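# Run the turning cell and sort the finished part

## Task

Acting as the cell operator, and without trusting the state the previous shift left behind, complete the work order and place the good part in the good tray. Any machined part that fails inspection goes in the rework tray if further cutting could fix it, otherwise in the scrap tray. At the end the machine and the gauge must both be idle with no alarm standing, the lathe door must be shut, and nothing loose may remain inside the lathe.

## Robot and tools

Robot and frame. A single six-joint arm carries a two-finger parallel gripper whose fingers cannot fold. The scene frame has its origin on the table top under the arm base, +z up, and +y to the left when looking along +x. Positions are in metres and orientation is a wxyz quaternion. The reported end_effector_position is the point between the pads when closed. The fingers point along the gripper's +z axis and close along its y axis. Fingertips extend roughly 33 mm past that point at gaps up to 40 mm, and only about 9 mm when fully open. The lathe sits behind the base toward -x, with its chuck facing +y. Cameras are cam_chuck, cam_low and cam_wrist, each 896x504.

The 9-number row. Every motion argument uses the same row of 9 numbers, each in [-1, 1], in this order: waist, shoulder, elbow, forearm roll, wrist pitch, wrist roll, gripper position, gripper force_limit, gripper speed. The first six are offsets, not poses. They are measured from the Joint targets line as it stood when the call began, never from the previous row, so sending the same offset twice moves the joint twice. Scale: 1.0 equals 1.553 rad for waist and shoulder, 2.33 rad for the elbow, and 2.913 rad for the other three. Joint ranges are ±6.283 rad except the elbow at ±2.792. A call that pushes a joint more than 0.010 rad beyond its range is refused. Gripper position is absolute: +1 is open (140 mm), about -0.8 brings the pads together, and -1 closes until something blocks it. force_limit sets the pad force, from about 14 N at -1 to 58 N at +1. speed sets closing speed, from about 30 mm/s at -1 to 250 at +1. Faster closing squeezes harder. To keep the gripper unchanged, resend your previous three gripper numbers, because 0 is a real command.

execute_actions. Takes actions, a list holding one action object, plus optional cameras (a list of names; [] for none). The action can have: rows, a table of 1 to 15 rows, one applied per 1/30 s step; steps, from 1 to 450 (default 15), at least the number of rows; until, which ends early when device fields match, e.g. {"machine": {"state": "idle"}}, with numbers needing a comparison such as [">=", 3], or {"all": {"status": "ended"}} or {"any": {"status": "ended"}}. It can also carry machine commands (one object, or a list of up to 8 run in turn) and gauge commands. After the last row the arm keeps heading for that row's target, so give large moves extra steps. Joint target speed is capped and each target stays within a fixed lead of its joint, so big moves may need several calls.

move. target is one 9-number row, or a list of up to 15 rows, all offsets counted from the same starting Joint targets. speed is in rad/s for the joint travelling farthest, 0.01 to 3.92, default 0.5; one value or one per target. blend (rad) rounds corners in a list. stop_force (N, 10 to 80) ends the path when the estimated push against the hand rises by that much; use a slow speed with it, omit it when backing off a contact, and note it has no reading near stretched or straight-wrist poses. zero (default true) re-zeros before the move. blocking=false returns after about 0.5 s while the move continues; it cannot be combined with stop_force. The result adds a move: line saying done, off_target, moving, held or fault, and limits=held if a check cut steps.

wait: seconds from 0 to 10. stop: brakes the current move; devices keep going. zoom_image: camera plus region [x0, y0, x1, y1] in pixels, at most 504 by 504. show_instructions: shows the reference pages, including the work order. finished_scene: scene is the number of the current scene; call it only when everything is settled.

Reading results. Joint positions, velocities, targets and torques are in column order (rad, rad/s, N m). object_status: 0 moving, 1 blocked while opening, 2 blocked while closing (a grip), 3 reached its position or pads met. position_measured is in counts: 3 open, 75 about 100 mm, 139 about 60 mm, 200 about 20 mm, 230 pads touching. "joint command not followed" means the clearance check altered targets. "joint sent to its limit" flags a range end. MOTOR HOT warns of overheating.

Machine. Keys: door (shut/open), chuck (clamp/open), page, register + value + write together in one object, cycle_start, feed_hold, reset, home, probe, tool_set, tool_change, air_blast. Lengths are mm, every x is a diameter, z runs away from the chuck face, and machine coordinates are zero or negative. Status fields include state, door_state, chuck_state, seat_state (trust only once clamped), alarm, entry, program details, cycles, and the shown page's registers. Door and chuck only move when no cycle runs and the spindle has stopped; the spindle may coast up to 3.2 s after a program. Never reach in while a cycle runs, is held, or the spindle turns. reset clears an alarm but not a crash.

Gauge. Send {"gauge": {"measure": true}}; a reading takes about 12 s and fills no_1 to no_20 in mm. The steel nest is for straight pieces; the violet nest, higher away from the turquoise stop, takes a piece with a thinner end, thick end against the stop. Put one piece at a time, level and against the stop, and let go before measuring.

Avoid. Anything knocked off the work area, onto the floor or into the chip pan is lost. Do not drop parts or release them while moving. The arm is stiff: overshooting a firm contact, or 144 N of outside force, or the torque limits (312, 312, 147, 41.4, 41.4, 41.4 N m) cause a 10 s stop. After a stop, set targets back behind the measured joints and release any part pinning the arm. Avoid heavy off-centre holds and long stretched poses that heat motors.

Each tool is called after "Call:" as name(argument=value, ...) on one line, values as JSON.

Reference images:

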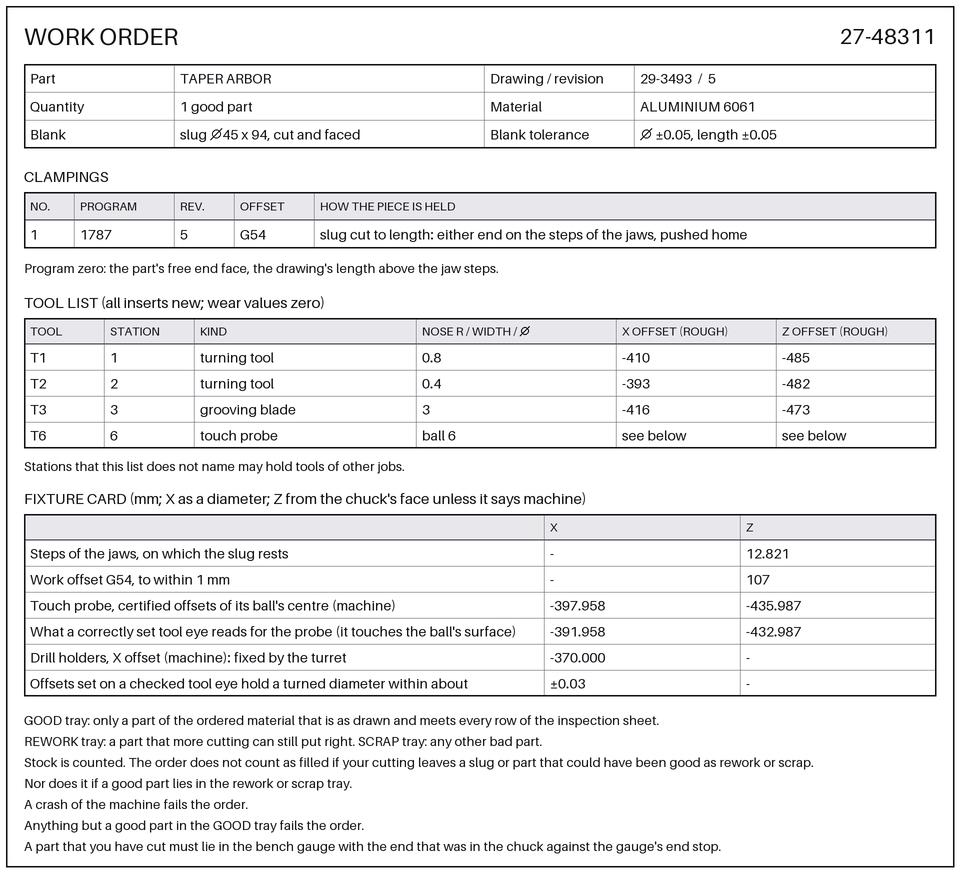

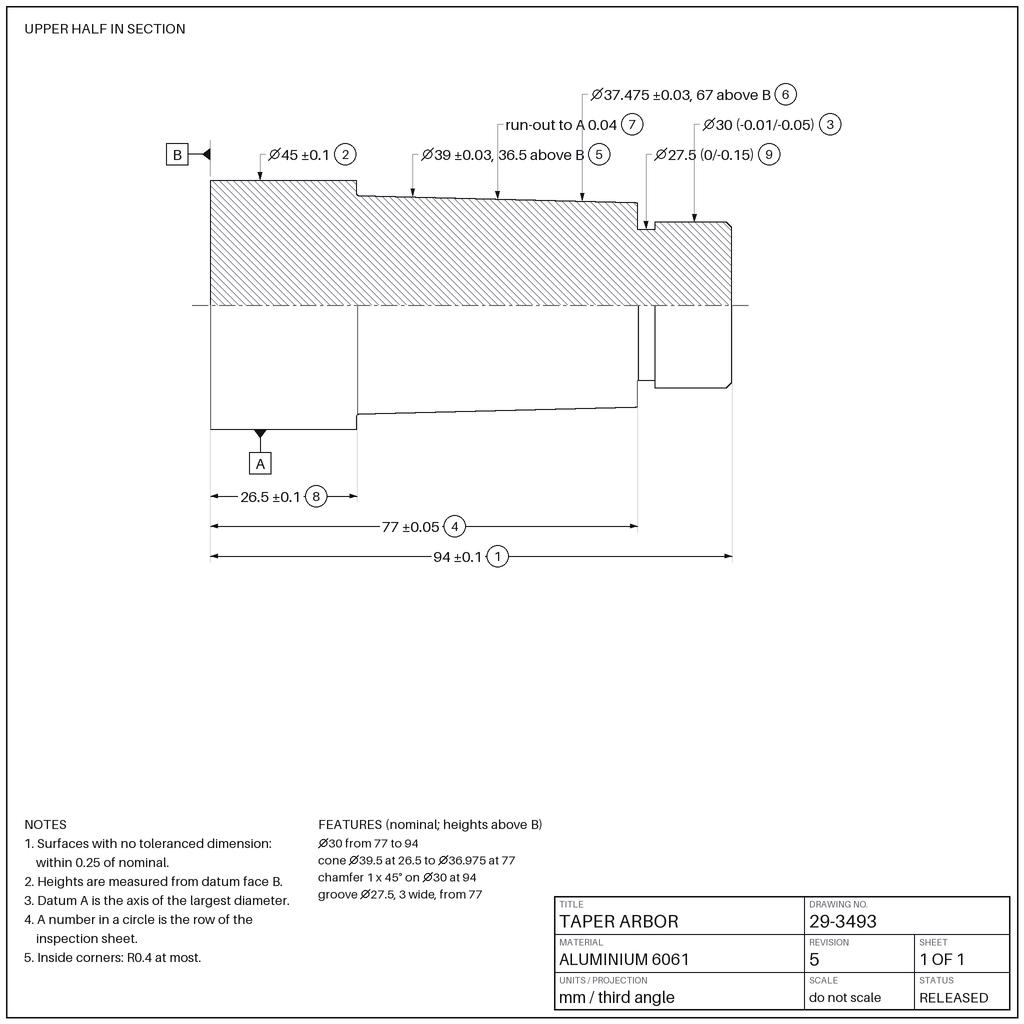

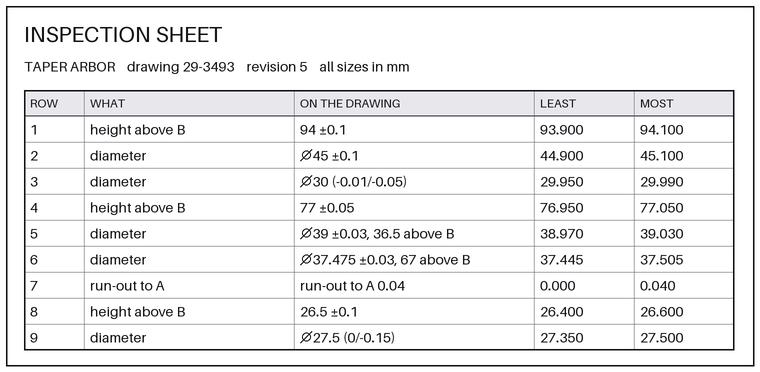

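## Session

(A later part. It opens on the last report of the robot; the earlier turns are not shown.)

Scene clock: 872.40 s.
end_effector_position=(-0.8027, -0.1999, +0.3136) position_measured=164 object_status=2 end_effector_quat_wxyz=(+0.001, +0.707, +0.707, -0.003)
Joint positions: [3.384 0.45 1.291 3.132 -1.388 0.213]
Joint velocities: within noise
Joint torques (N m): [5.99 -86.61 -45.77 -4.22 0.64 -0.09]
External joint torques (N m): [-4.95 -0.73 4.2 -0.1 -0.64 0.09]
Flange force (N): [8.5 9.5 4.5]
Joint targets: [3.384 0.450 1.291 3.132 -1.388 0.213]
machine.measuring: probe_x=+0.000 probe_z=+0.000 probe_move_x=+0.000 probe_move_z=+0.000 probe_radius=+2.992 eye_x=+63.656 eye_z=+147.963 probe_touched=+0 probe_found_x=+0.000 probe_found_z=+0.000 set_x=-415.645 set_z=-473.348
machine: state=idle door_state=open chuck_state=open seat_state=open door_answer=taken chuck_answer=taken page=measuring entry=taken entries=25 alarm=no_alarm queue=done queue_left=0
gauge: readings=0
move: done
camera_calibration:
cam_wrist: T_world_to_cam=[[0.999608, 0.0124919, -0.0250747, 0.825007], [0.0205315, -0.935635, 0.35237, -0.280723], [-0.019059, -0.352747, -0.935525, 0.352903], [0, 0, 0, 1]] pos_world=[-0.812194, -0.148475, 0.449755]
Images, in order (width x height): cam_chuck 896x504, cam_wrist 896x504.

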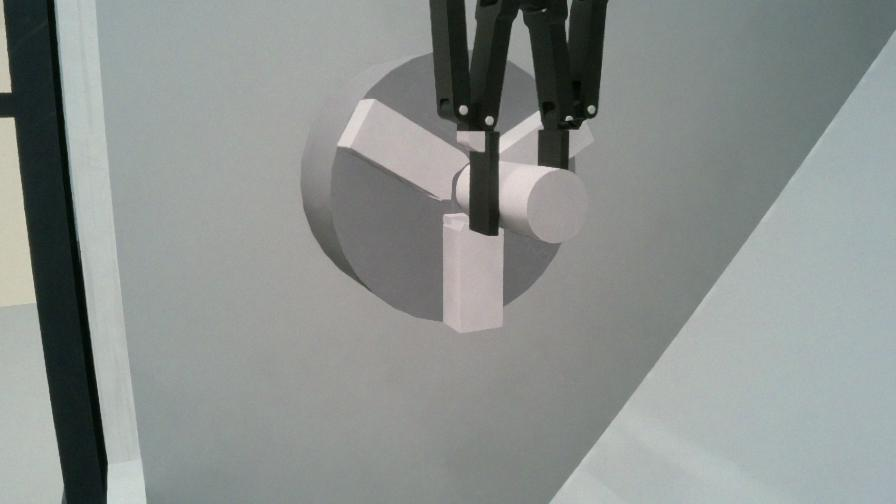

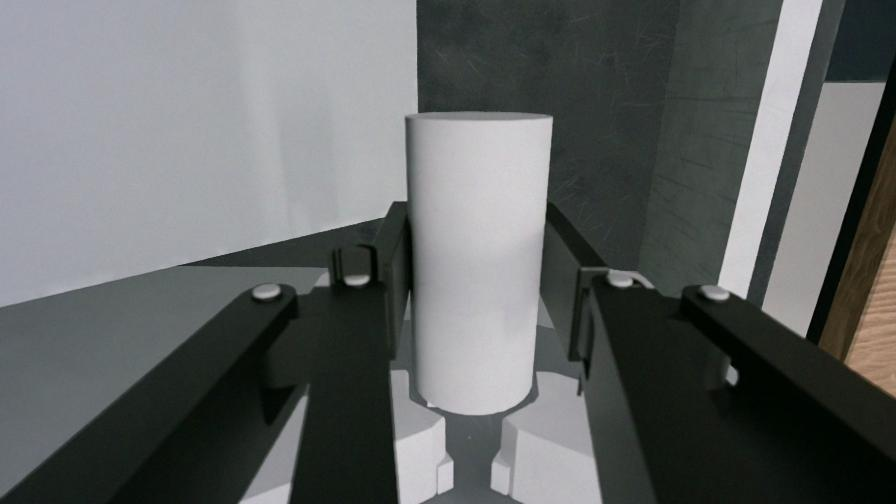

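Call:
move(target=[0.0197, 0.0072, -0.0065, 0, -0.0014, 0.0105, -1, 0, -1], speed=0.012, stop_force=12, cameras=["cam_wrist","cam_chuck"])

Call:
zoom_image(camera="cam_chuck", region=[400, 90, 700, 270])

Call:
zoom_image(camera="cam_wrist", region=[300, 330, 700, 504])

Scene clock: 908.87 s.
end_effector_position=(-0.8025, -0.2206, +0.3131) position_measured=164 object_status=2 end_effector_quat_wxyz=(+0.001, +0.707, +0.707, -0.003)
Joint positions: [3.408 0.459 1.279 3.132 -1.392 0.237]
Joint velocities: within noise
Joint torques (N m): [18.5 -86.95 -48.72 0.75 2.78 -0.36]
External joint torques (N m): [-16.76 -1.06 7.27 -5.04 -2.79 0.36]
Flange force (N): [24.0 12.3 5.2]
Joint targets: [3.408 0.459 1.279 3.132 -1.392 0.237]
machine.measuring: probe_x=+0.000 probe_z=+0.000 probe_move_x=+0.000 probe_move_z=+0.000 probe_radius=+2.992 eye_x=+63.656 eye_z=+147.963 probe_touched=+0 probe_found_x=+0.000 probe_found_z=+0.000 set_x=-415.645 set_z=-473.348
machine: state=idle door_state=open chuck_state=open seat_state=open door_answer=taken chuck_answer=taken page=measuring entry=taken entries=25 alarm=no_alarm queue=done queue_left=0
gauge: readings=0
move: contact
camera_calibration:
cam_wrist: T_world_to_cam=[[0.999612, 0.0123025, -0.0250059, 0.824996], [0.0203318, -0.935606, 0.352461, -0.300058], [-0.0190595, -0.352832, -0.935492, 0.345237], [0, 0, 0, 1]] pos_world=[-0.811994, -0.169074, 0.449355]
Images, in order (width x height): cam_chuck 896x504, cam_wrist 896x504.

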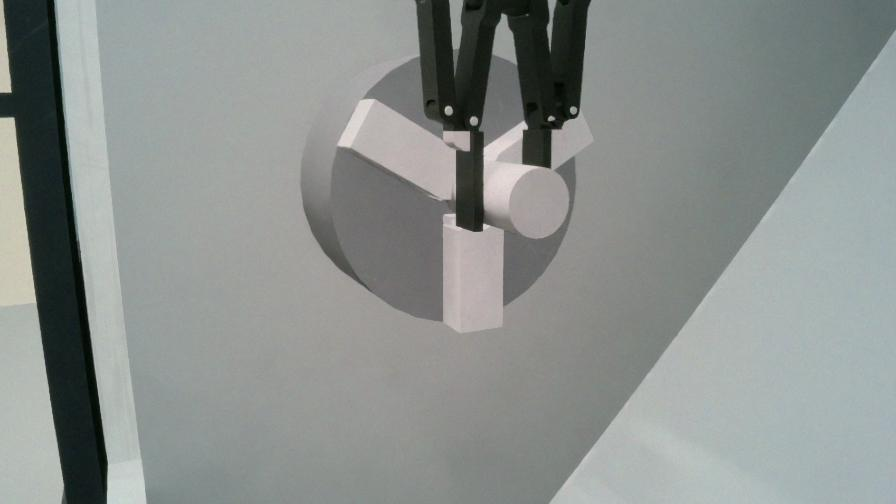

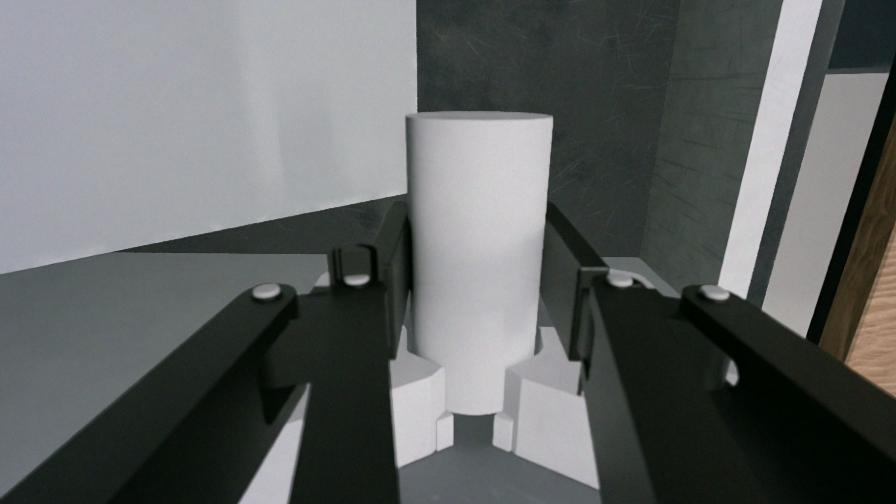

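Scaled by 1.680 from the camera's 896x504 image, which has a finer 1280x720 frame.

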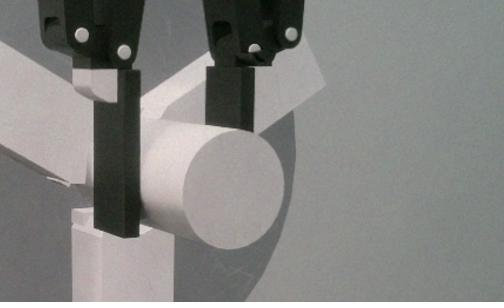

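Scaled by 1.260 from the camera's 896x504 image, which has a finer 1280x720 frame.

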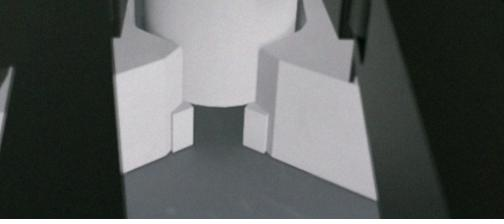

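Call:
execute_actions(actions=[{"machine":{"chuck":"clamp"},"steps":90,"until":{"machine":{"chuck_state":"clamped"}}}], cameras=["cam_chuck"])

Scene clock: 919.77 s.
end_effector_position=(-0.8025, -0.2206, +0.3130) position_measured=164 object_status=2 end_effector_quat_wxyz=(+0.001, +0.707, +0.707, -0.003)
Joint positions: [3.408 0.459 1.279 3.132 -1.392 0.237]
Joint velocities: within noise
Joint torques (N m): [6.39 -108.11 -58.71 -4.25 -0.31 -0.33]
External joint torques (N m): [-4.77 20.08 17.26 -0.03 0.31 0.33]
Flange force (N): [7.7 8.6 30.1]
Joint targets: [3.408 0.459 1.279 3.132 -1.392 0.237]
Tool commands: gripper/position=-1.0 gripper/force_limit=+0.0 gripper/speed=-1.0
machine.measuring: probe_x=+0.000 probe_z=+0.000 probe_move_x=+0.000 probe_move_z=+0.000 probe_radius=+2.992 eye_x=+63.656 eye_z=+147.963 probe_touched=+0 probe_found_x=+0.000 probe_found_z=+0.000 set_x=-415.645 set_z=-473.348
machine: state=idle door_state=open chuck_state=clamped seat_state=open door_answer=taken chuck_answer=taken page=measuring entry=taken entries=25 alarm=no_alarm queue=running queue_left=0
gauge: readings=0
Images, in order (width x height): cam_chuck 896x504.

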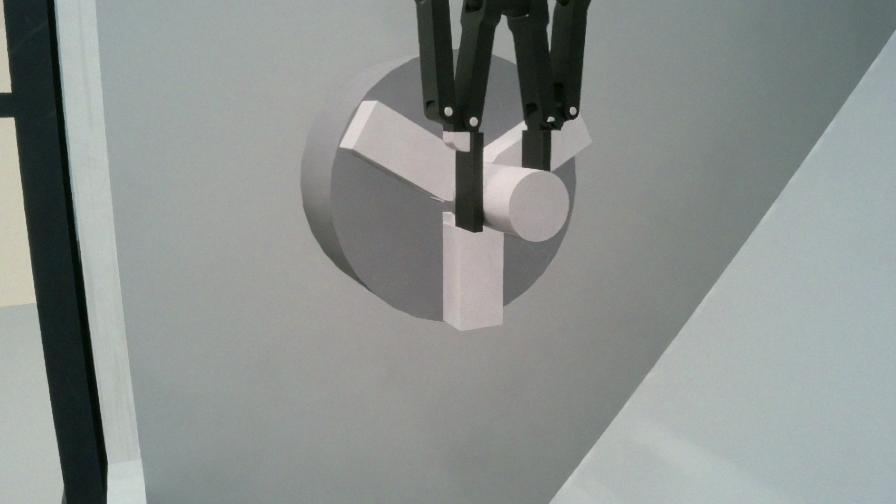

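Call:
wait(seconds=1, cameras=[])

Scene clock: 924.90 s.
end_effector_position=(-0.8025, -0.2206, +0.3131) position_measured=164 object_status=2 end_effector_quat_wxyz=(+0.001, +0.707, +0.707, -0.003)
Joint positions: [3.408 0.459 1.279 3.132 -1.392 0.237]
Joint velocities: within noise
Joint torques (N m): [5.29 -108.95 -59.12 -4.91 -0.68 -0.37]
External joint torques (N m): [-3.96 20.99 17.69 0.62 0.68 0.37]
Flange force (N): [6.7 8.8 31.6]
Joint targets: [3.408 0.459 1.279 3.132 -1.392 0.237]
Tool commands: gripper/position=-1.0 gripper/force_limit=+0.0 gripper/speed=-1.0
machine.measuring: probe_x=+0.000 probe_z=+0.000 probe_move_x=+0.000 probe_move_z=+0.000 probe_radius=+2.992 eye_x=+63.656 eye_z=+147.963 probe_touched=+0 probe_found_x=+0.000 probe_found_z=+0.000 set_x=-415.645 set_z=-473.348
machine: state=idle door_state=open chuck_state=clamped seat_state=open door_answer=taken chuck_answer=taken page=measuring entry=taken entries=25 alarm=no_alarm queue=done queue_left=0
gauge: readings=0
wait: 1.00 s; at rest from the start
No camera images: "cameras" was empty.

Call:
execute_actions(actions=[{"rows":[[0,0,0,0,0,0,-0.08,0,-1]],"steps":30}], cameras=["cam_chuck","cam_wrist"])

Scene clock: 939.03 s.
end_effector_position=(-0.8025, -0.2206, +0.3131) position_measured=139 object_status=3 end_effector_quat_wxyz=(+0.001, +0.707, +0.707, -0.003)
Joint positions: [3.408 0.459 1.279 3.132 -1.392 0.237]
Joint velocities: within noise
Joint torques (N m): [5.83 -84.16 -43.46 -4.24 0.64 -0.11]
External joint torques (N m): [-4.58 -3.88 1.94 -0.06 -0.64 0.11]
Flange force (N): [8.2 9.1 0.5]
Joint targets: [3.408 0.459 1.279 3.132 -1.392 0.237]
machine.measuring: probe_x=+0.000 probe_z=+0.000 probe_move_x=+0.000 probe_move_z=+0.000 probe_radius=+2.992 eye_x=+63.656 eye_z=+147.963 probe_touched=+0 probe_found_x=+0.000 probe_found_z=+0.000 set_x=-415.645 set_z=-473.348
machine: state=idle door_state=open chuck_state=clamped seat_state=open door_answer=taken chuck_answer=taken page=measuring entry=taken entries=25 alarm=no_alarm queue=done queue_left=0
gauge: readings=0
camera_calibration:
cam_wrist: T_world_to_cam=[[0.999612, 0.0123025, -0.0250059, 0.824996], [0.0203318, -0.935606, 0.352461, -0.300058], [-0.0190595, -0.352832, -0.935492, 0.345237], [0, 0, 0, 1]] pos_world=[-0.811994, -0.169074, 0.449355]
Images, in order (width x height): cam_chuck 896x504, cam_wrist 896x504.

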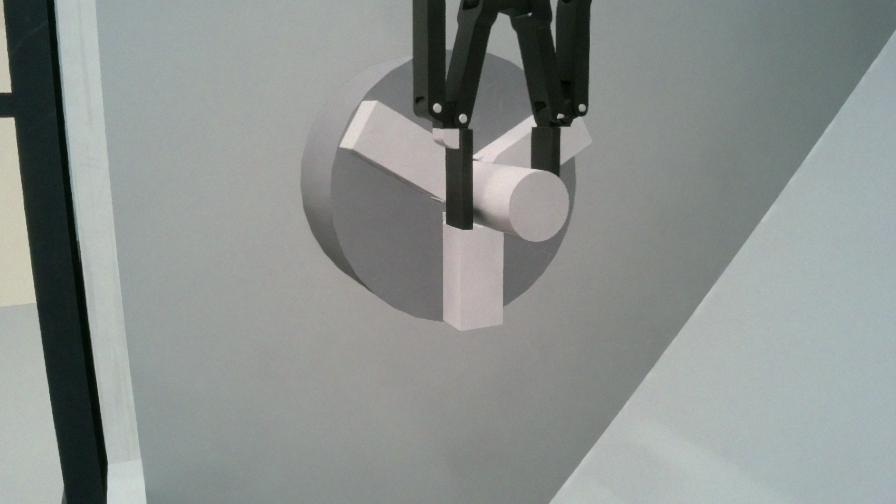

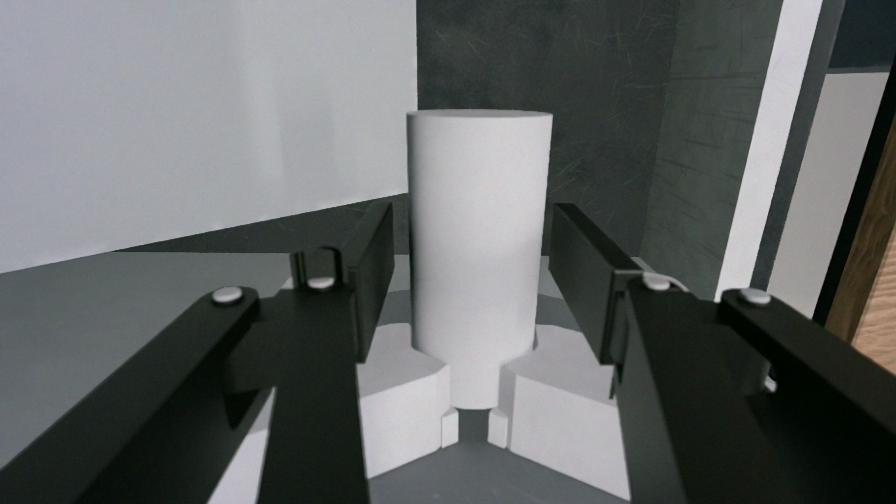

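Call:
move(target=[-0.0037, -0.0014, 0.0012, 0, 0.0003, -0.002, -0.08, 0, -1], speed=0.03, cameras=[])

Call:
execute_actions(actions=[{"rows":[[0,0,0,0,0,0,-1,-0.2,-1]],"steps":60}], cameras=["cam_wrist"])

Scene clock: 964.40 s.
end_effector_position=(-0.8026, -0.2157, +0.3133) position_measured=139 object_status=3 end_effector_quat_wxyz=(+0.001, +0.707, +0.707, -0.004)
Joint positions: [3.403 0.457 1.282 3.132 -1.391 0.232]
Joint velocities: within noise
Joint torques (N m): [5.89 -84.26 -43.51 -4.21 0.6 -0.14]
External joint torques (N m): [-4.36 -3.55 2.04 -0.08 -0.6 0.14]
Flange force (N): [7.8 8.9 0.8]
Joint targets: [3.403 0.457 1.282 3.132 -1.391 0.232]
machine.measuring: probe_x=+0.000 probe_z=+0.000 probe_move_x=+0.000 probe_move_z=+0.000 probe_radius=+2.992 eye_x=+63.656 eye_z=+147.963 probe_touched=+0 probe_found_x=+0.000 probe_found_z=+0.000 set_x=-415.645 set_z=-473.348
machine: state=idle door_state=open chuck_state=clamped seat_state=open door_answer=taken chuck_answer=taken page=measuring entry=taken entries=25 alarm=no_alarm queue=done queue_left=0
gauge: readings=0
move: done
No camera images: "cameras" was empty.

Scene clock: 966.60 s.
end_effector_position=(-0.8026, -0.2157, +0.3133) position_measured=163 object_status=2 end_effector_quat_wxyz=(+0.001, +0.707, +0.707, -0.004)
Joint positions: [3.403 0.457 1.282 3.132 -1.391 0.232]
Joint velocities: within noise
Joint torques (N m): [4.86 -80.9 -45.42 -4.7 3.52 -0.3]
External joint torques (N m): [-3.2 -6.81 4.05 0.43 -3.53 0.3]
Flange force (N): [8.4 17.0 -2.4]
Joint targets: [3.403 0.457 1.282 3.132 -1.391 0.232]
machine.measuring: probe_x=+0.000 probe_z=+0.000 probe_move_x=+0.000 probe_move_z=+0.000 probe_radius=+2.992 eye_x=+63.656 eye_z=+147.963 probe_touched=+0 probe_found_x=+0.000 probe_found_z=+0.000 set_x=-415.645 set_z=-473.348
machine: state=idle door_state=open chuck_state=clamped seat_state=open door_answer=taken chuck_answer=taken page=measuring entry=taken entries=25 alarm=no_alarm queue=done queue_left=0
gauge: readings=0
camera_calibration:
cam_wrist: T_world_to_cam=[[0.999608, 0.0123613, -0.0251344, 0.825104], [0.0204321, -0.935605, 0.352457, -0.295459], [-0.0191591, -0.352833, -0.93549, 0.347069], [0, 0, 0, 1]] pos_world=[-0.812094, -0.164174, 0.449555]
Images, in order (width x height): cam_wrist 896x504.

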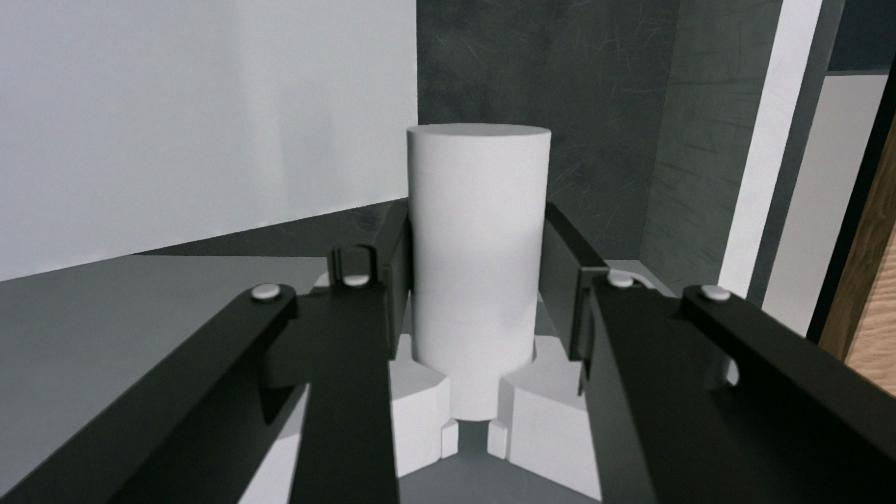

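Call:
execute_actions(actions=[{"machine":{"chuck":"open"},"steps":75,"until":{"machine":{"chuck_state":"open"}}}], cameras=[])

Call:
move(target=[0.0060, 0.0024, -0.0020, 0, -0.0004, 0.0034, -1, -0.2, -1], speed=0.008, stop_force=18, cameras=["cam_wrist"])

Scene clock: 974.13 s.
end_effector_position=(-0.8027, -0.2157, +0.3133) position_measured=163 object_status=2 end_effector_quat_wxyz=(+0.001, +0.707, +0.707, -0.004)
Joint positions: [3.403 0.457 1.282 3.132 -1.391 0.232]
Joint velocities: within noise
Joint torques (N m): [5.99 -87.36 -45.79 -4.18 0.62 -0.11]
External joint torques (N m): [-4.56 -0.62 4.21 -0.12 -0.62 0.1]
Flange force (N): [8.2 9.4 4.6]
Joint targets: [3.403 0.457 1.282 3.132 -1.391 0.232]
Tool commands: gripper/position=-1.0 gripper/force_limit=-0.2 gripper/speed=-1.0
machine.measuring: probe_x=+0.000 probe_z=+0.000 probe_move_x=+0.000 probe_move_z=+0.000 probe_radius=+2.992 eye_x=+63.656 eye_z=+147.963 probe_touched=+0 probe_found_x=+0.000 probe_found_z=+0.000 set_x=-415.645 set_z=-473.348
machine: state=idle door_state=open chuck_state=open seat_state=open door_answer=taken chuck_answer=taken page=measuring entry=taken entries=25 alarm=no_alarm queue=running queue_left=0
gauge: readings=0
No camera images: "cameras" was empty.

speed must be a number from 0.01 to 3.92 (rad/s); nothing of the call was run

Call:
move(target=[0.0060, 0.0024, -0.0020, 0, -0.0004, 0.0034, -1, -0.2, -1], speed=0.01, stop_force=18, cameras=["cam_wrist"])

Scene clock: 980.83 s.
end_effector_position=(-0.8026, -0.2236, +0.3129) position_measured=163 object_status=2 end_effector_quat_wxyz=(+0.001, +0.707, +0.707, -0.003)
Joint positions: [3.412 0.46 1.277 3.132 -1.392 0.241]
Joint velocities: within noise
Joint torques (N m): [17.87 -86.67 -46.68 0.58 1.72 -0.26]
External joint torques (N m): [-16.43 -1.75 5.01 -4.89 -1.72 0.26]
Flange force (N): [22.8 8.9 3.7]
Joint targets: [3.412 0.460 1.277 3.132 -1.392 0.241]
machine.measuring: probe_x=+0.000 probe_z=+0.000 probe_move_x=+0.000 probe_move_z=+0.000 probe_radius=+2.992 eye_x=+63.656 eye_z=+147.963 probe_touched=+0 probe_found_x=+0.000 probe_found_z=+0.000 set_x=-415.645 set_z=-473.348
machine: state=idle door_state=open chuck_state=open seat_state=open door_answer=taken chuck_answer=taken page=measuring entry=taken entries=25 alarm=no_alarm queue=done queue_left=0
gauge: readings=0
move: done
camera_calibration:
cam_wrist: T_world_to_cam=[[0.999618, 0.0117626, -0.0250198, 0.825049], [0.0198333, -0.935582, 0.352551, -0.303326], [-0.0192612, -0.352913, -0.935458, 0.343761], [0, 0, 0, 1]] pos_world=[-0.812096, -0.172173, 0.449155]
Images, in order (width x height): cam_wrist 896x504.

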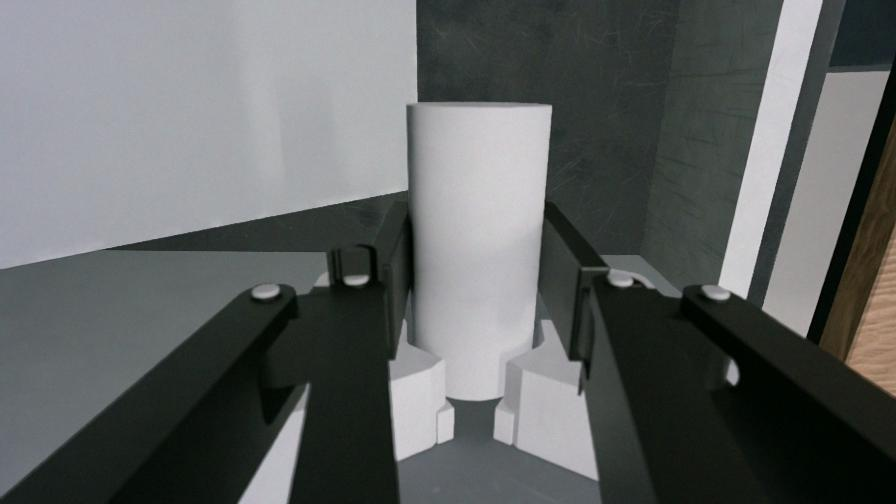

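Call:
execute_actions(actions=[{"machine":{"chuck":"clamp"},"steps":75}], cameras=["cam_wrist"])

Scene clock: 989.20 s.
end_effector_position=(-0.8026, -0.2236, +0.3129) position_measured=163 object_status=2 end_effector_quat_wxyz=(+0.001, +0.707, +0.707, -0.003)
Joint positions: [3.412 0.46 1.277 3.132 -1.392 0.241]
Joint velocities: within noise
Joint torques (N m): [0.93 -72.19 -37.61 -6.3 2.56 -0.32]
External joint torques (N m): [0.18 -15.86 -3.84 2.01 -2.56 0.32]
Flange force (N): [3.6 14.0 -14.3]
Joint targets: [3.412 0.460 1.277 3.132 -1.392 0.241]
Tool commands: gripper/position=-1.0 gripper/force_limit=-0.2 gripper/speed=-1.0
machine.measuring: probe_x=+0.000 probe_z=+0.000 probe_move_x=+0.000 probe_move_z=+0.000 probe_radius=+2.992 eye_x=+63.656 eye_z=+147.963 probe_touched=+0 probe_found_x=+0.000 probe_found_z=+0.000 set_x=-415.645 set_z=-473.348
machine: state=idle door_state=open chuck_state=clamped seat_state=open door_answer=taken chuck_answer=taken page=measuring entry=taken entries=25 alarm=no_alarm queue=done queue_left=0
gauge: readings=0
camera_calibration:
cam_wrist: T_world_to_cam=[[0.999618, 0.0117626, -0.0250198, 0.825049], [0.0198333, -0.935582, 0.352551, -0.303326], [-0.0192612, -0.352913, -0.935458, 0.343761], [0, 0, 0, 1]] pos_world=[-0.812096, -0.172173, 0.449155]
Images, in order (width x height): cam_wrist 896x504.

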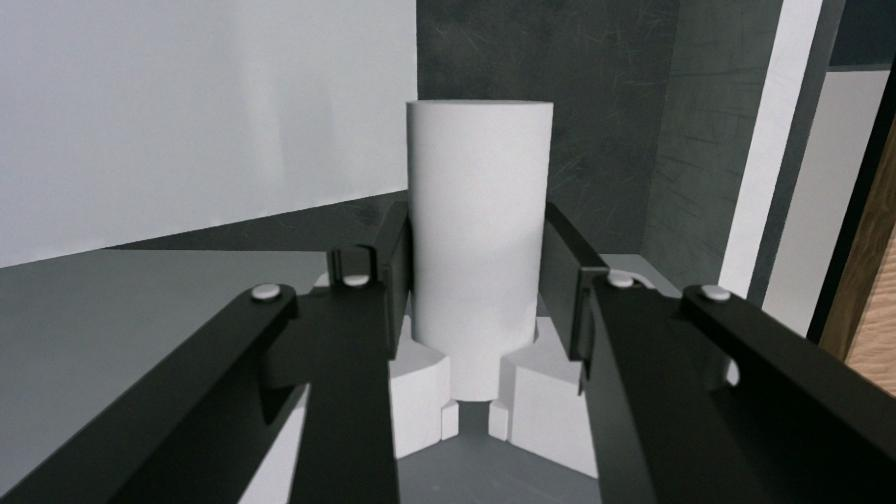

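Call:
execute_actions(actions=[{"rows":[[0,0,0,0,0,0,-0.08,0,-1]],"steps":30}], cameras=[])

Call:
move(target=[-0.0060, -0.0024, 0.0020, 0, 0.0004, -0.0034, -0.08, 0, -1], speed=0.03, cameras=[])

Call:
execute_actions(actions=[{"rows":[[0,0,0,0,0,0,-1,0.1,-1]],"steps":60}], cameras=["cam_wrist"])

Scene clock: 1011.50 s.
end_effector_position=(-0.8026, -0.2236, +0.3129) position_measured=139 object_status=3 end_effector_quat_wxyz=(+0.001, +0.707, +0.707, -0.003)
Joint positions: [3.412 0.46 1.277 3.132 -1.392 0.241]
Joint velocities: within noise
Joint torques (N m): [5.8 -84.55 -43.42 -4.24 0.64 -0.1]
External joint torques (N m): [-4.14 -3.53 2 -0.04 -0.65 0.1]
Flange force (N): [7.6 8.8 0.6]
Joint targets: [3.412 0.460 1.277 3.132 -1.392 0.241]
machine.measuring: probe_x=+0.000 probe_z=+0.000 probe_move_x=+0.000 probe_move_z=+0.000 probe_radius=+2.992 eye_x=+63.656 eye_z=+147.963 probe_touched=+0 probe_found_x=+0.000 probe_found_z=+0.000 set_x=-415.645 set_z=-473.348
machine: state=idle door_state=open chuck_state=clamped seat_state=open door_answer=taken chuck_answer=taken page=measuring entry=taken entries=25 alarm=no_alarm queue=done queue_left=0
gauge: readings=0
No camera images: "cameras" was empty.

Scene clock: 1012.20 s.
end_effector_position=(-0.8026, -0.2157, +0.3133) position_measured=139 object_status=3 end_effector_quat_wxyz=(+0.001, +0.707, +0.707, -0.004)
Joint positions: [3.403 0.457 1.282 3.132 -1.391 0.232]
Joint velocities: within noise
Joint torques (N m): [5.93 -84.22 -43.33 -4.22 0.65 -0.12]
External joint torques (N m): [-4.43 -3.64 1.85 -0.06 -0.65 0.12]
Flange force (N): [7.8 8.5 0.4]
Joint targets: [3.403 0.457 1.282 3.132 -1.391 0.232]
machine.measuring: probe_x=+0.000 probe_z=+0.000 probe_move_x=+0.000 probe_move_z=+0.000 probe_radius=+2.992 eye_x=+63.656 eye_z=+147.963 probe_touched=+0 probe_found_x=+0.000 probe_found_z=+0.000 set_x=-415.645 set_z=-473.348
machine: state=idle door_state=open chuck_state=clamped seat_state=open door_answer=taken chuck_answer=taken page=measuring entry=taken entries=25 alarm=no_alarm queue=done queue_left=0
gauge: readings=0
move: done
No camera images: "cameras" was empty.

Scene clock: 1014.40 s.
end_effector_position=(-0.8026, -0.2157, +0.3133) position_measured=165 object_status=2 end_effector_quat_wxyz=(+0.001, +0.707, +0.707, -0.004)
Joint positions: [3.403 0.457 1.282 3.132 -1.391 0.232]
Joint velocities: within noise
Joint torques (N m): [4.94 -77.39 -43.24 -4.64 3.67 -0.36]
External joint torques (N m): [-3.57 -10.52 1.7 0.34 -3.67 0.36]
Flange force (N): [8.8 17.0 -6.9]
Joint targets: [3.403 0.457 1.282 3.132 -1.391 0.232]
machine.measuring: probe_x=+0.000 probe_z=+0.000 probe_move_x=+0.000 probe_move_z=+0.000 probe_radius=+2.992 eye_x=+63.656 eye_z=+147.963 probe_touched=+0 probe_found_x=+0.000 probe_found_z=+0.000 set_x=-415.645 set_z=-473.348
machine: state=idle door_state=open chuck_state=clamped seat_state=open door_answer=taken chuck_answer=taken page=measuring entry=taken entries=25 alarm=no_alarm queue=done queue_left=0
gauge: readings=0
camera_calibration:
cam_wrist: T_world_to_cam=[[0.999608, 0.0123613, -0.0251344, 0.825104], [0.0204321, -0.935605, 0.352457, -0.295459], [-0.0191591, -0.352833, -0.93549, 0.347069], [0, 0, 0, 1]] pos_world=[-0.812094, -0.164174, 0.449555]
Images, in order (width x height): cam_wrist 896x504.

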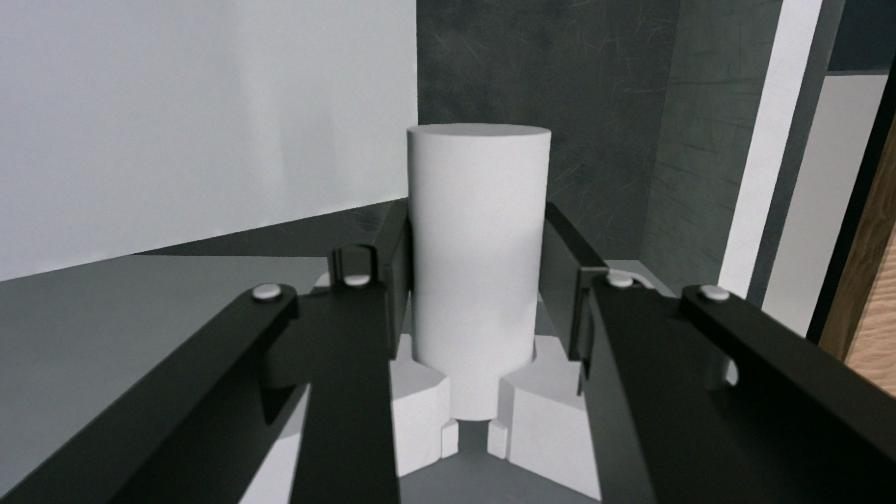

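Call:
execute_actions(actions=[{"machine":{"chuck":"open"},"steps":75,"until":{"machine":{"chuck_state":"open"}}}], cameras=["cam_wrist"])

Call:
move(target=[0.0045, 0.0018, -0.0015, 0, -0.0003, 0.00255, -1, 0.1, -1], speed=0.01, stop_force=12, cameras=["cam_wrist"])

Scene clock: 1023.00 s.
end_effector_position=(-0.8026, -0.2157, +0.3133) position_measured=165 object_status=2 end_effector_quat_wxyz=(+0.001, +0.707, +0.707, -0.004)
Joint positions: [3.403 0.457 1.282 3.132 -1.391 0.232]
Joint velocities: within noise
Joint torques (N m): [5.85 -87.31 -45.68 -4.17 0.61 -0.1]
External joint torques (N m): [-4.02 -0.44 4.26 -0.11 -0.62 0.1]
Flange force (N): [7.5 9.4 4.7]
Joint targets: [3.403 0.457 1.282 3.132 -1.391 0.232]
Tool commands: gripper/position=-1.0 gripper/force_limit=+0.1 gripper/speed=-1.0
machine.measuring: probe_x=+0.000 probe_z=+0.000 probe_move_x=+0.000 probe_move_z=+0.000 probe_radius=+2.992 eye_x=+63.656 eye_z=+147.963 probe_touched=+0 probe_found_x=+0.000 probe_found_z=+0.000 set_x=-415.645 set_z=-473.348
machine: state=idle door_state=open chuck_state=open seat_state=open door_answer=taken chuck_answer=taken page=measuring entry=taken entries=25 alarm=no_alarm queue=running queue_left=0
gauge: readings=0
camera_calibration:
cam_wrist: T_world_to_cam=[[0.999608, 0.0123613, -0.0251344, 0.825104], [0.0204321, -0.935605, 0.352457, -0.295459], [-0.0191591, -0.352833, -0.93549, 0.347069], [0, 0, 0, 1]] pos_world=[-0.812094, -0.164174, 0.449555]
Images, in order (width x height): cam_wrist 896x504.

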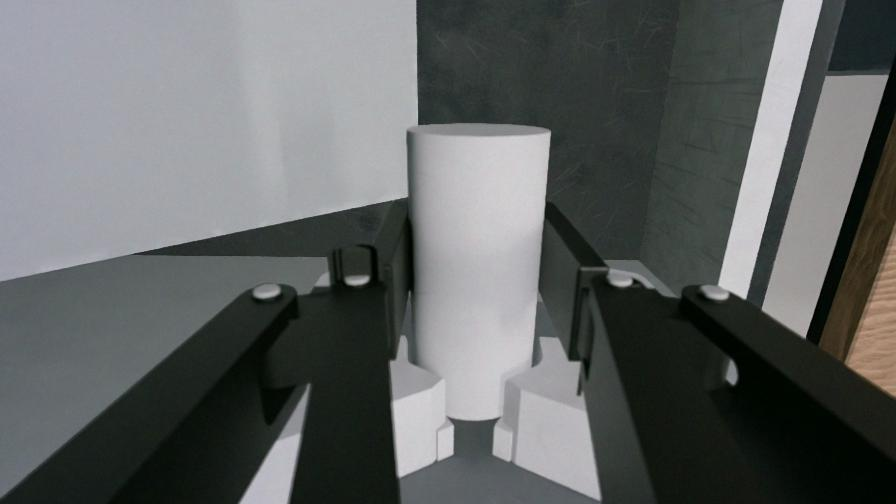

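Scene clock: 1023.90 s.
end_effector_position=(-0.8026, -0.2164, +0.3133) position_measured=165 object_status=2 end_effector_quat_wxyz=(+0.001, +0.707, +0.707, -0.003)
Joint positions: [3.404 0.457 1.281 3.131 -1.391 0.233]
Joint velocities: within noise
Joint torques (N m): [20.33 -86.57 -47.96 1.44 2.51 -0.32]
External joint torques (N m): [-18.94 -1.31 6.44 -5.74 -2.51 0.32]
Flange force (N): [26.2 10.4 4.5]
Joint targets: [3.404 0.457 1.281 3.131 -1.391 0.233]
machine.measuring: probe_x=+0.000 probe_z=+0.000 probe_move_x=+0.000 probe_move_z=+0.000 probe_radius=+2.992 eye_x=+63.656 eye_z=+147.963 probe_touched=+0 probe_found_x=+0.000 probe_found_z=+0.000 set_x=-415.645 set_z=-473.348
machine: state=idle door_state=open chuck_state=open seat_state=home door_answer=taken chuck_answer=taken page=measuring entry=taken entries=25 alarm=no_alarm queue=running queue_left=0
gauge: readings=0
move: contact
camera_calibration:
cam_wrist: T_world_to_cam=[[0.99961, 0.012147, -0.0251546, 0.82509], [0.0202326, -0.93572, 0.352163, -0.296256], [-0.0192599, -0.352534, -0.935601, 0.346803], [0, 0, 0, 1]] pos_world=[-0.812095, -0.164975, 0.449554]
Images, in order (width x height): cam_wrist 896x504.

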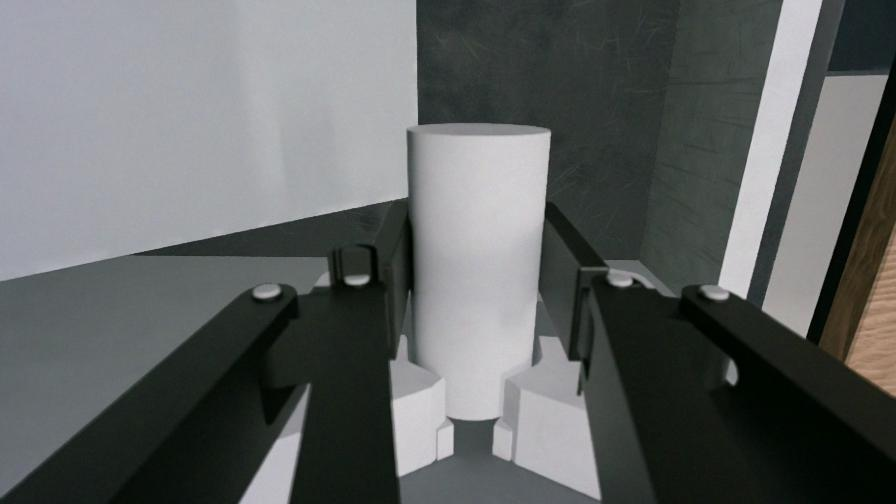

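seat_state reads home. Clamp.

Call:
execute_actions(actions=[{"machine":{"chuck":"clamp"},"steps":75}], cameras=[])

Scene clock: 1028.93 s.
end_effector_position=(-0.8026, -0.2164, +0.3133) position_measured=165 object_status=2 end_effector_quat_wxyz=(+0.001, +0.707, +0.707, -0.003)
Joint positions: [3.404 0.457 1.281 3.131 -1.391 0.233]
Joint velocities: within noise
Joint torques (N m): [19.14 -77.61 -45.75 1.13 5.08 -0.31]
External joint torques (N m): [-17.92 -10.26 4.24 -5.42 -5.09 0.31]
Flange force (N): [27.0 17.6 -5.5]
Joint targets: [3.404 0.457 1.281 3.131 -1.391 0.233]
Tool commands: gripper/position=-1.0 gripper/force_limit=+0.1 gripper/speed=-1.0
machine.measuring: probe_x=+0.000 probe_z=+0.000 probe_move_x=+0.000 probe_move_z=+0.000 probe_radius=+2.992 eye_x=+63.656 eye_z=+147.963 probe_touched=+0 probe_found_x=+0.000 probe_found_z=+0.000 set_x=-415.645 set_z=-473.348
machine: state=idle door_state=open chuck_state=clamped seat_state=home door_answer=taken chuck_answer=taken page=measuring entry=taken entries=25 alarm=no_alarm queue=done queue_left=0
gauge: readings=0
No camera images: "cameras" was empty.

Call:
execute_actions(actions=[{"rows":[[0,0,0,0,0,0,-0.08,0.1,-1]],"steps":30}], cameras=[])

Call:
move(target=[[0,-0.0108,-0.057,0,-0.0512,0,-0.08,0.1,-1],[-0.0748,-0.2396,0.1728,0,0.0107,-0.0399,-0.08,0.1,-1],[-0.2064,-0.5127,0.3008,0,-0.0326,-0.11,-0.08,0.1,-1]], speed=[0.1,0.3,0.5], blend=[0,0.05,0], cameras=["cam_chuck","cam_wrist"])

Scene clock: 1051.53 s.
end_effector_position=(-0.8026, -0.2164, +0.3133) position_measured=139 object_status=3 end_effector_quat_wxyz=(+0.001, +0.707, +0.707, -0.003)
Joint positions: [3.404 0.457 1.281 3.131 -1.391 0.233]
Joint velocities: within noise
Joint torques (N m): [5.69 -84.04 -43.49 -4.19 0.65 -0.15]
External joint torques (N m): [-4.7 -3.65 2.09 -0.12 -0.66 0.15]
Flange force (N): [8.2 9.1 0.7]
Joint targets: [3.404 0.457 1.281 3.131 -1.391 0.233]
machine.measuring: probe_x=+0.000 probe_z=+0.000 probe_move_x=+0.000 probe_move_z=+0.000 probe_radius=+2.992 eye_x=+63.656 eye_z=+147.963 probe_touched=+0 probe_found_x=+0.000 probe_found_z=+0.000 set_x=-415.645 set_z=-473.348
machine: state=idle door_state=open chuck_state=clamped seat_state=home door_answer=taken chuck_answer=taken page=measuring entry=taken entries=25 alarm=no_alarm queue=done queue_left=0
gauge: readings=0
No camera images: "cameras" was empty.

Scene clock: 1056.03 s.
end_effector_position=(-0.3605, +0.0055, +0.3963) position_measured=139 object_status=3 end_effector_quat_wxyz=(+0.000, +0.708, +0.707, -0.001)
Joint positions: [3.083 -0.339 1.982 3.131 -1.486 -0.088]
Joint velocities: within noise
Joint torques (N m): [4.77 -7.03 -44.06 -4.28 0.64 -0.11]
External joint torques (N m): [-4.44 -1.31 2.04 -0.08 -0.64 0.11]
Flange force (N): [12.3 6.1 2.2]
Joint targets: [3.083 -0.340 1.982 3.131 -1.486 -0.088]
machine.measuring: probe_x=+0.000 probe_z=+0.000 probe_move_x=+0.000 probe_move_z=+0.000 probe_radius=+2.992 eye_x=+63.656 eye_z=+147.963 probe_touched=+0 probe_found_x=+0.000 probe_found_z=+0.000 set_x=-415.645 set_z=-473.348
machine: state=idle door_state=open chuck_state=clamped seat_state=home door_answer=taken chuck_answer=taken page=measuring entry=taken entries=25 alarm=no_alarm queue=done queue_left=0
gauge: readings=0
move: done
camera_calibration:
cam_wrist: T_world_to_cam=[[0.999681, 0.0111271, -0.0226648, 0.381633], [0.0183268, -0.937234, 0.34822, -0.12585], [-0.0173676, -0.348524, -0.937139, 0.51248], [0, 0, 0, 1]] pos_world=[-0.370304, 0.0564149, 0.532738]
Images, in order (width x height): cam_chuck 896x504, cam_wrist 896x504.

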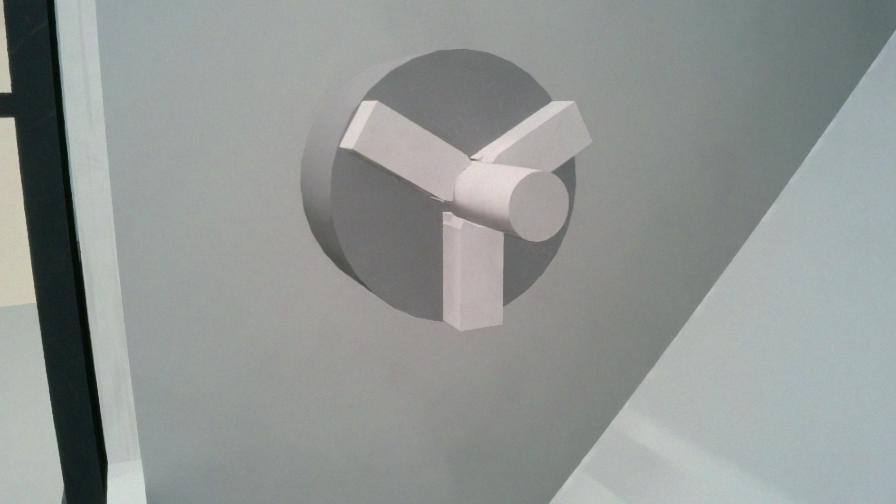

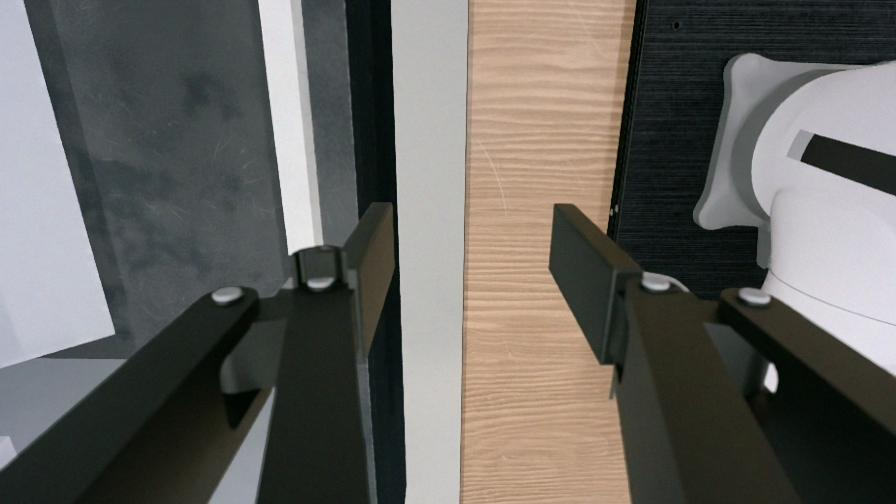

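Call:
move(target=[-0.75,0,0,0,0,0,-0.08,0.1,-1], speed=1.0, cameras=[])

Call:
execute_actions(actions=[{"machine":[{"door":"shut"},{"register":"probe_x","value":0,"write":true},{"register":"probe_z","value":125,"write":true},{"register":"probe_move_z","value":-30,"write":true},{"register":"probe_move_x","value":0,"write":true},{"probe":true}],"steps":400,"until":{"machine":{"queue":["!=","running"]}}}], cameras=["cam_chuck"])

Scene clock: 1068.63 s.
end_effector_position=(-0.1437, +0.3327, +0.3944) position_measured=139 object_status=3 end_effector_quat_wxyz=(+0.000, +0.980, +0.201, +0.008)
Joint positions: [1.918 -0.34 1.982 3.131 -1.486 -0.088]
Joint velocities: within noise
Joint torques (N m): [4.96 -7.76 -43.95 -4.29 0.65 -0.13]
External joint torques (N m): [-4.63 -1.05 1.83 -0.12 -0.65 0.13]
Flange force (N): [12.8 5.5 1.9]
Joint targets: [1.918 -0.340 1.982 3.131 -1.486 -0.088]
machine.measuring: probe_x=+0.000 probe_z=+0.000 probe_move_x=+0.000 probe_move_z=+0.000 probe_radius=+2.992 eye_x=+63.656 eye_z=+147.963 probe_touched=+0 probe_found_x=+0.000 probe_found_z=+0.000 set_x=-415.645 set_z=-473.348
machine: state=idle door_state=open chuck_state=clamped seat_state=home door_answer=taken chuck_answer=taken page=measuring entry=taken entries=25 alarm=no_alarm queue=done queue_left=0
gauge: readings=0
move: done
No camera images: "cameras" was empty.

Scene clock: 1078.80 s.
end_effector_position=(-0.1437, +0.3327, +0.3944) position_measured=139 object_status=3 end_effector_quat_wxyz=(+0.000, +0.980, +0.201, +0.008)
Joint positions: [1.918 -0.34 1.982 3.131 -1.486 -0.088]
Joint velocities: within noise
Joint torques (N m): [4.93 -7.79 -44.01 -4.32 0.6 -0.1]
External joint torques (N m): [-4.46 -0.99 2.16 -0.06 -0.62 0.1]
Flange force (N): [12.4 5.7 2.5]
Joint targets: [1.918 -0.340 1.982 3.131 -1.486 -0.088]
Tool commands: gripper/position=-0.08 gripper/force_limit=+0.1 gripper/speed=-1.0
machine.measuring: probe_x=+0.000 probe_z=+125.000 probe_move_x=+0.000 probe_move_z=-30.000 probe_radius=+2.992 eye_x=+63.656 eye_z=+147.963 probe_touched=+1 probe_found_x=+0.000 probe_found_z=+106.800 set_x=-415.645 set_z=-473.348
machine: state=idle door_state=shut chuck_state=clamped seat_state=home door_answer=taken chuck_answer=taken page=measuring entry=taken entries=30 alarm=no_alarm queue=done queue_left=0
gauge: readings=0
Images, in order (width x height): cam_chuck 896x504.

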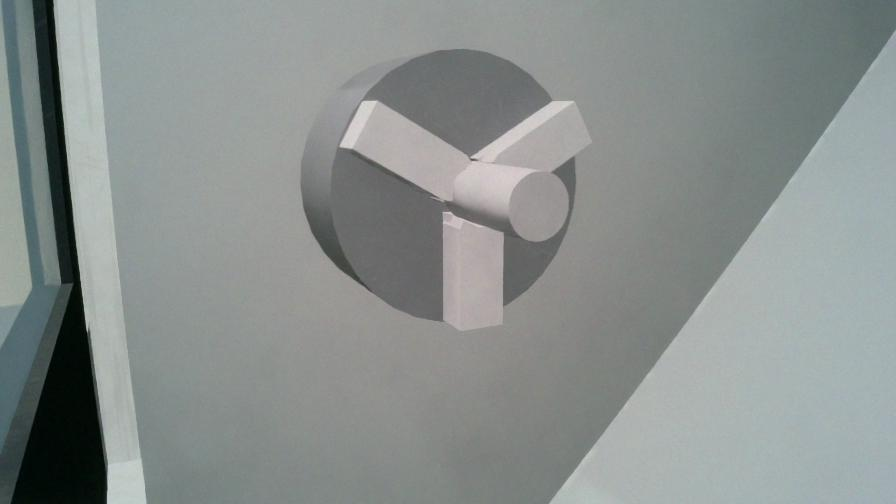

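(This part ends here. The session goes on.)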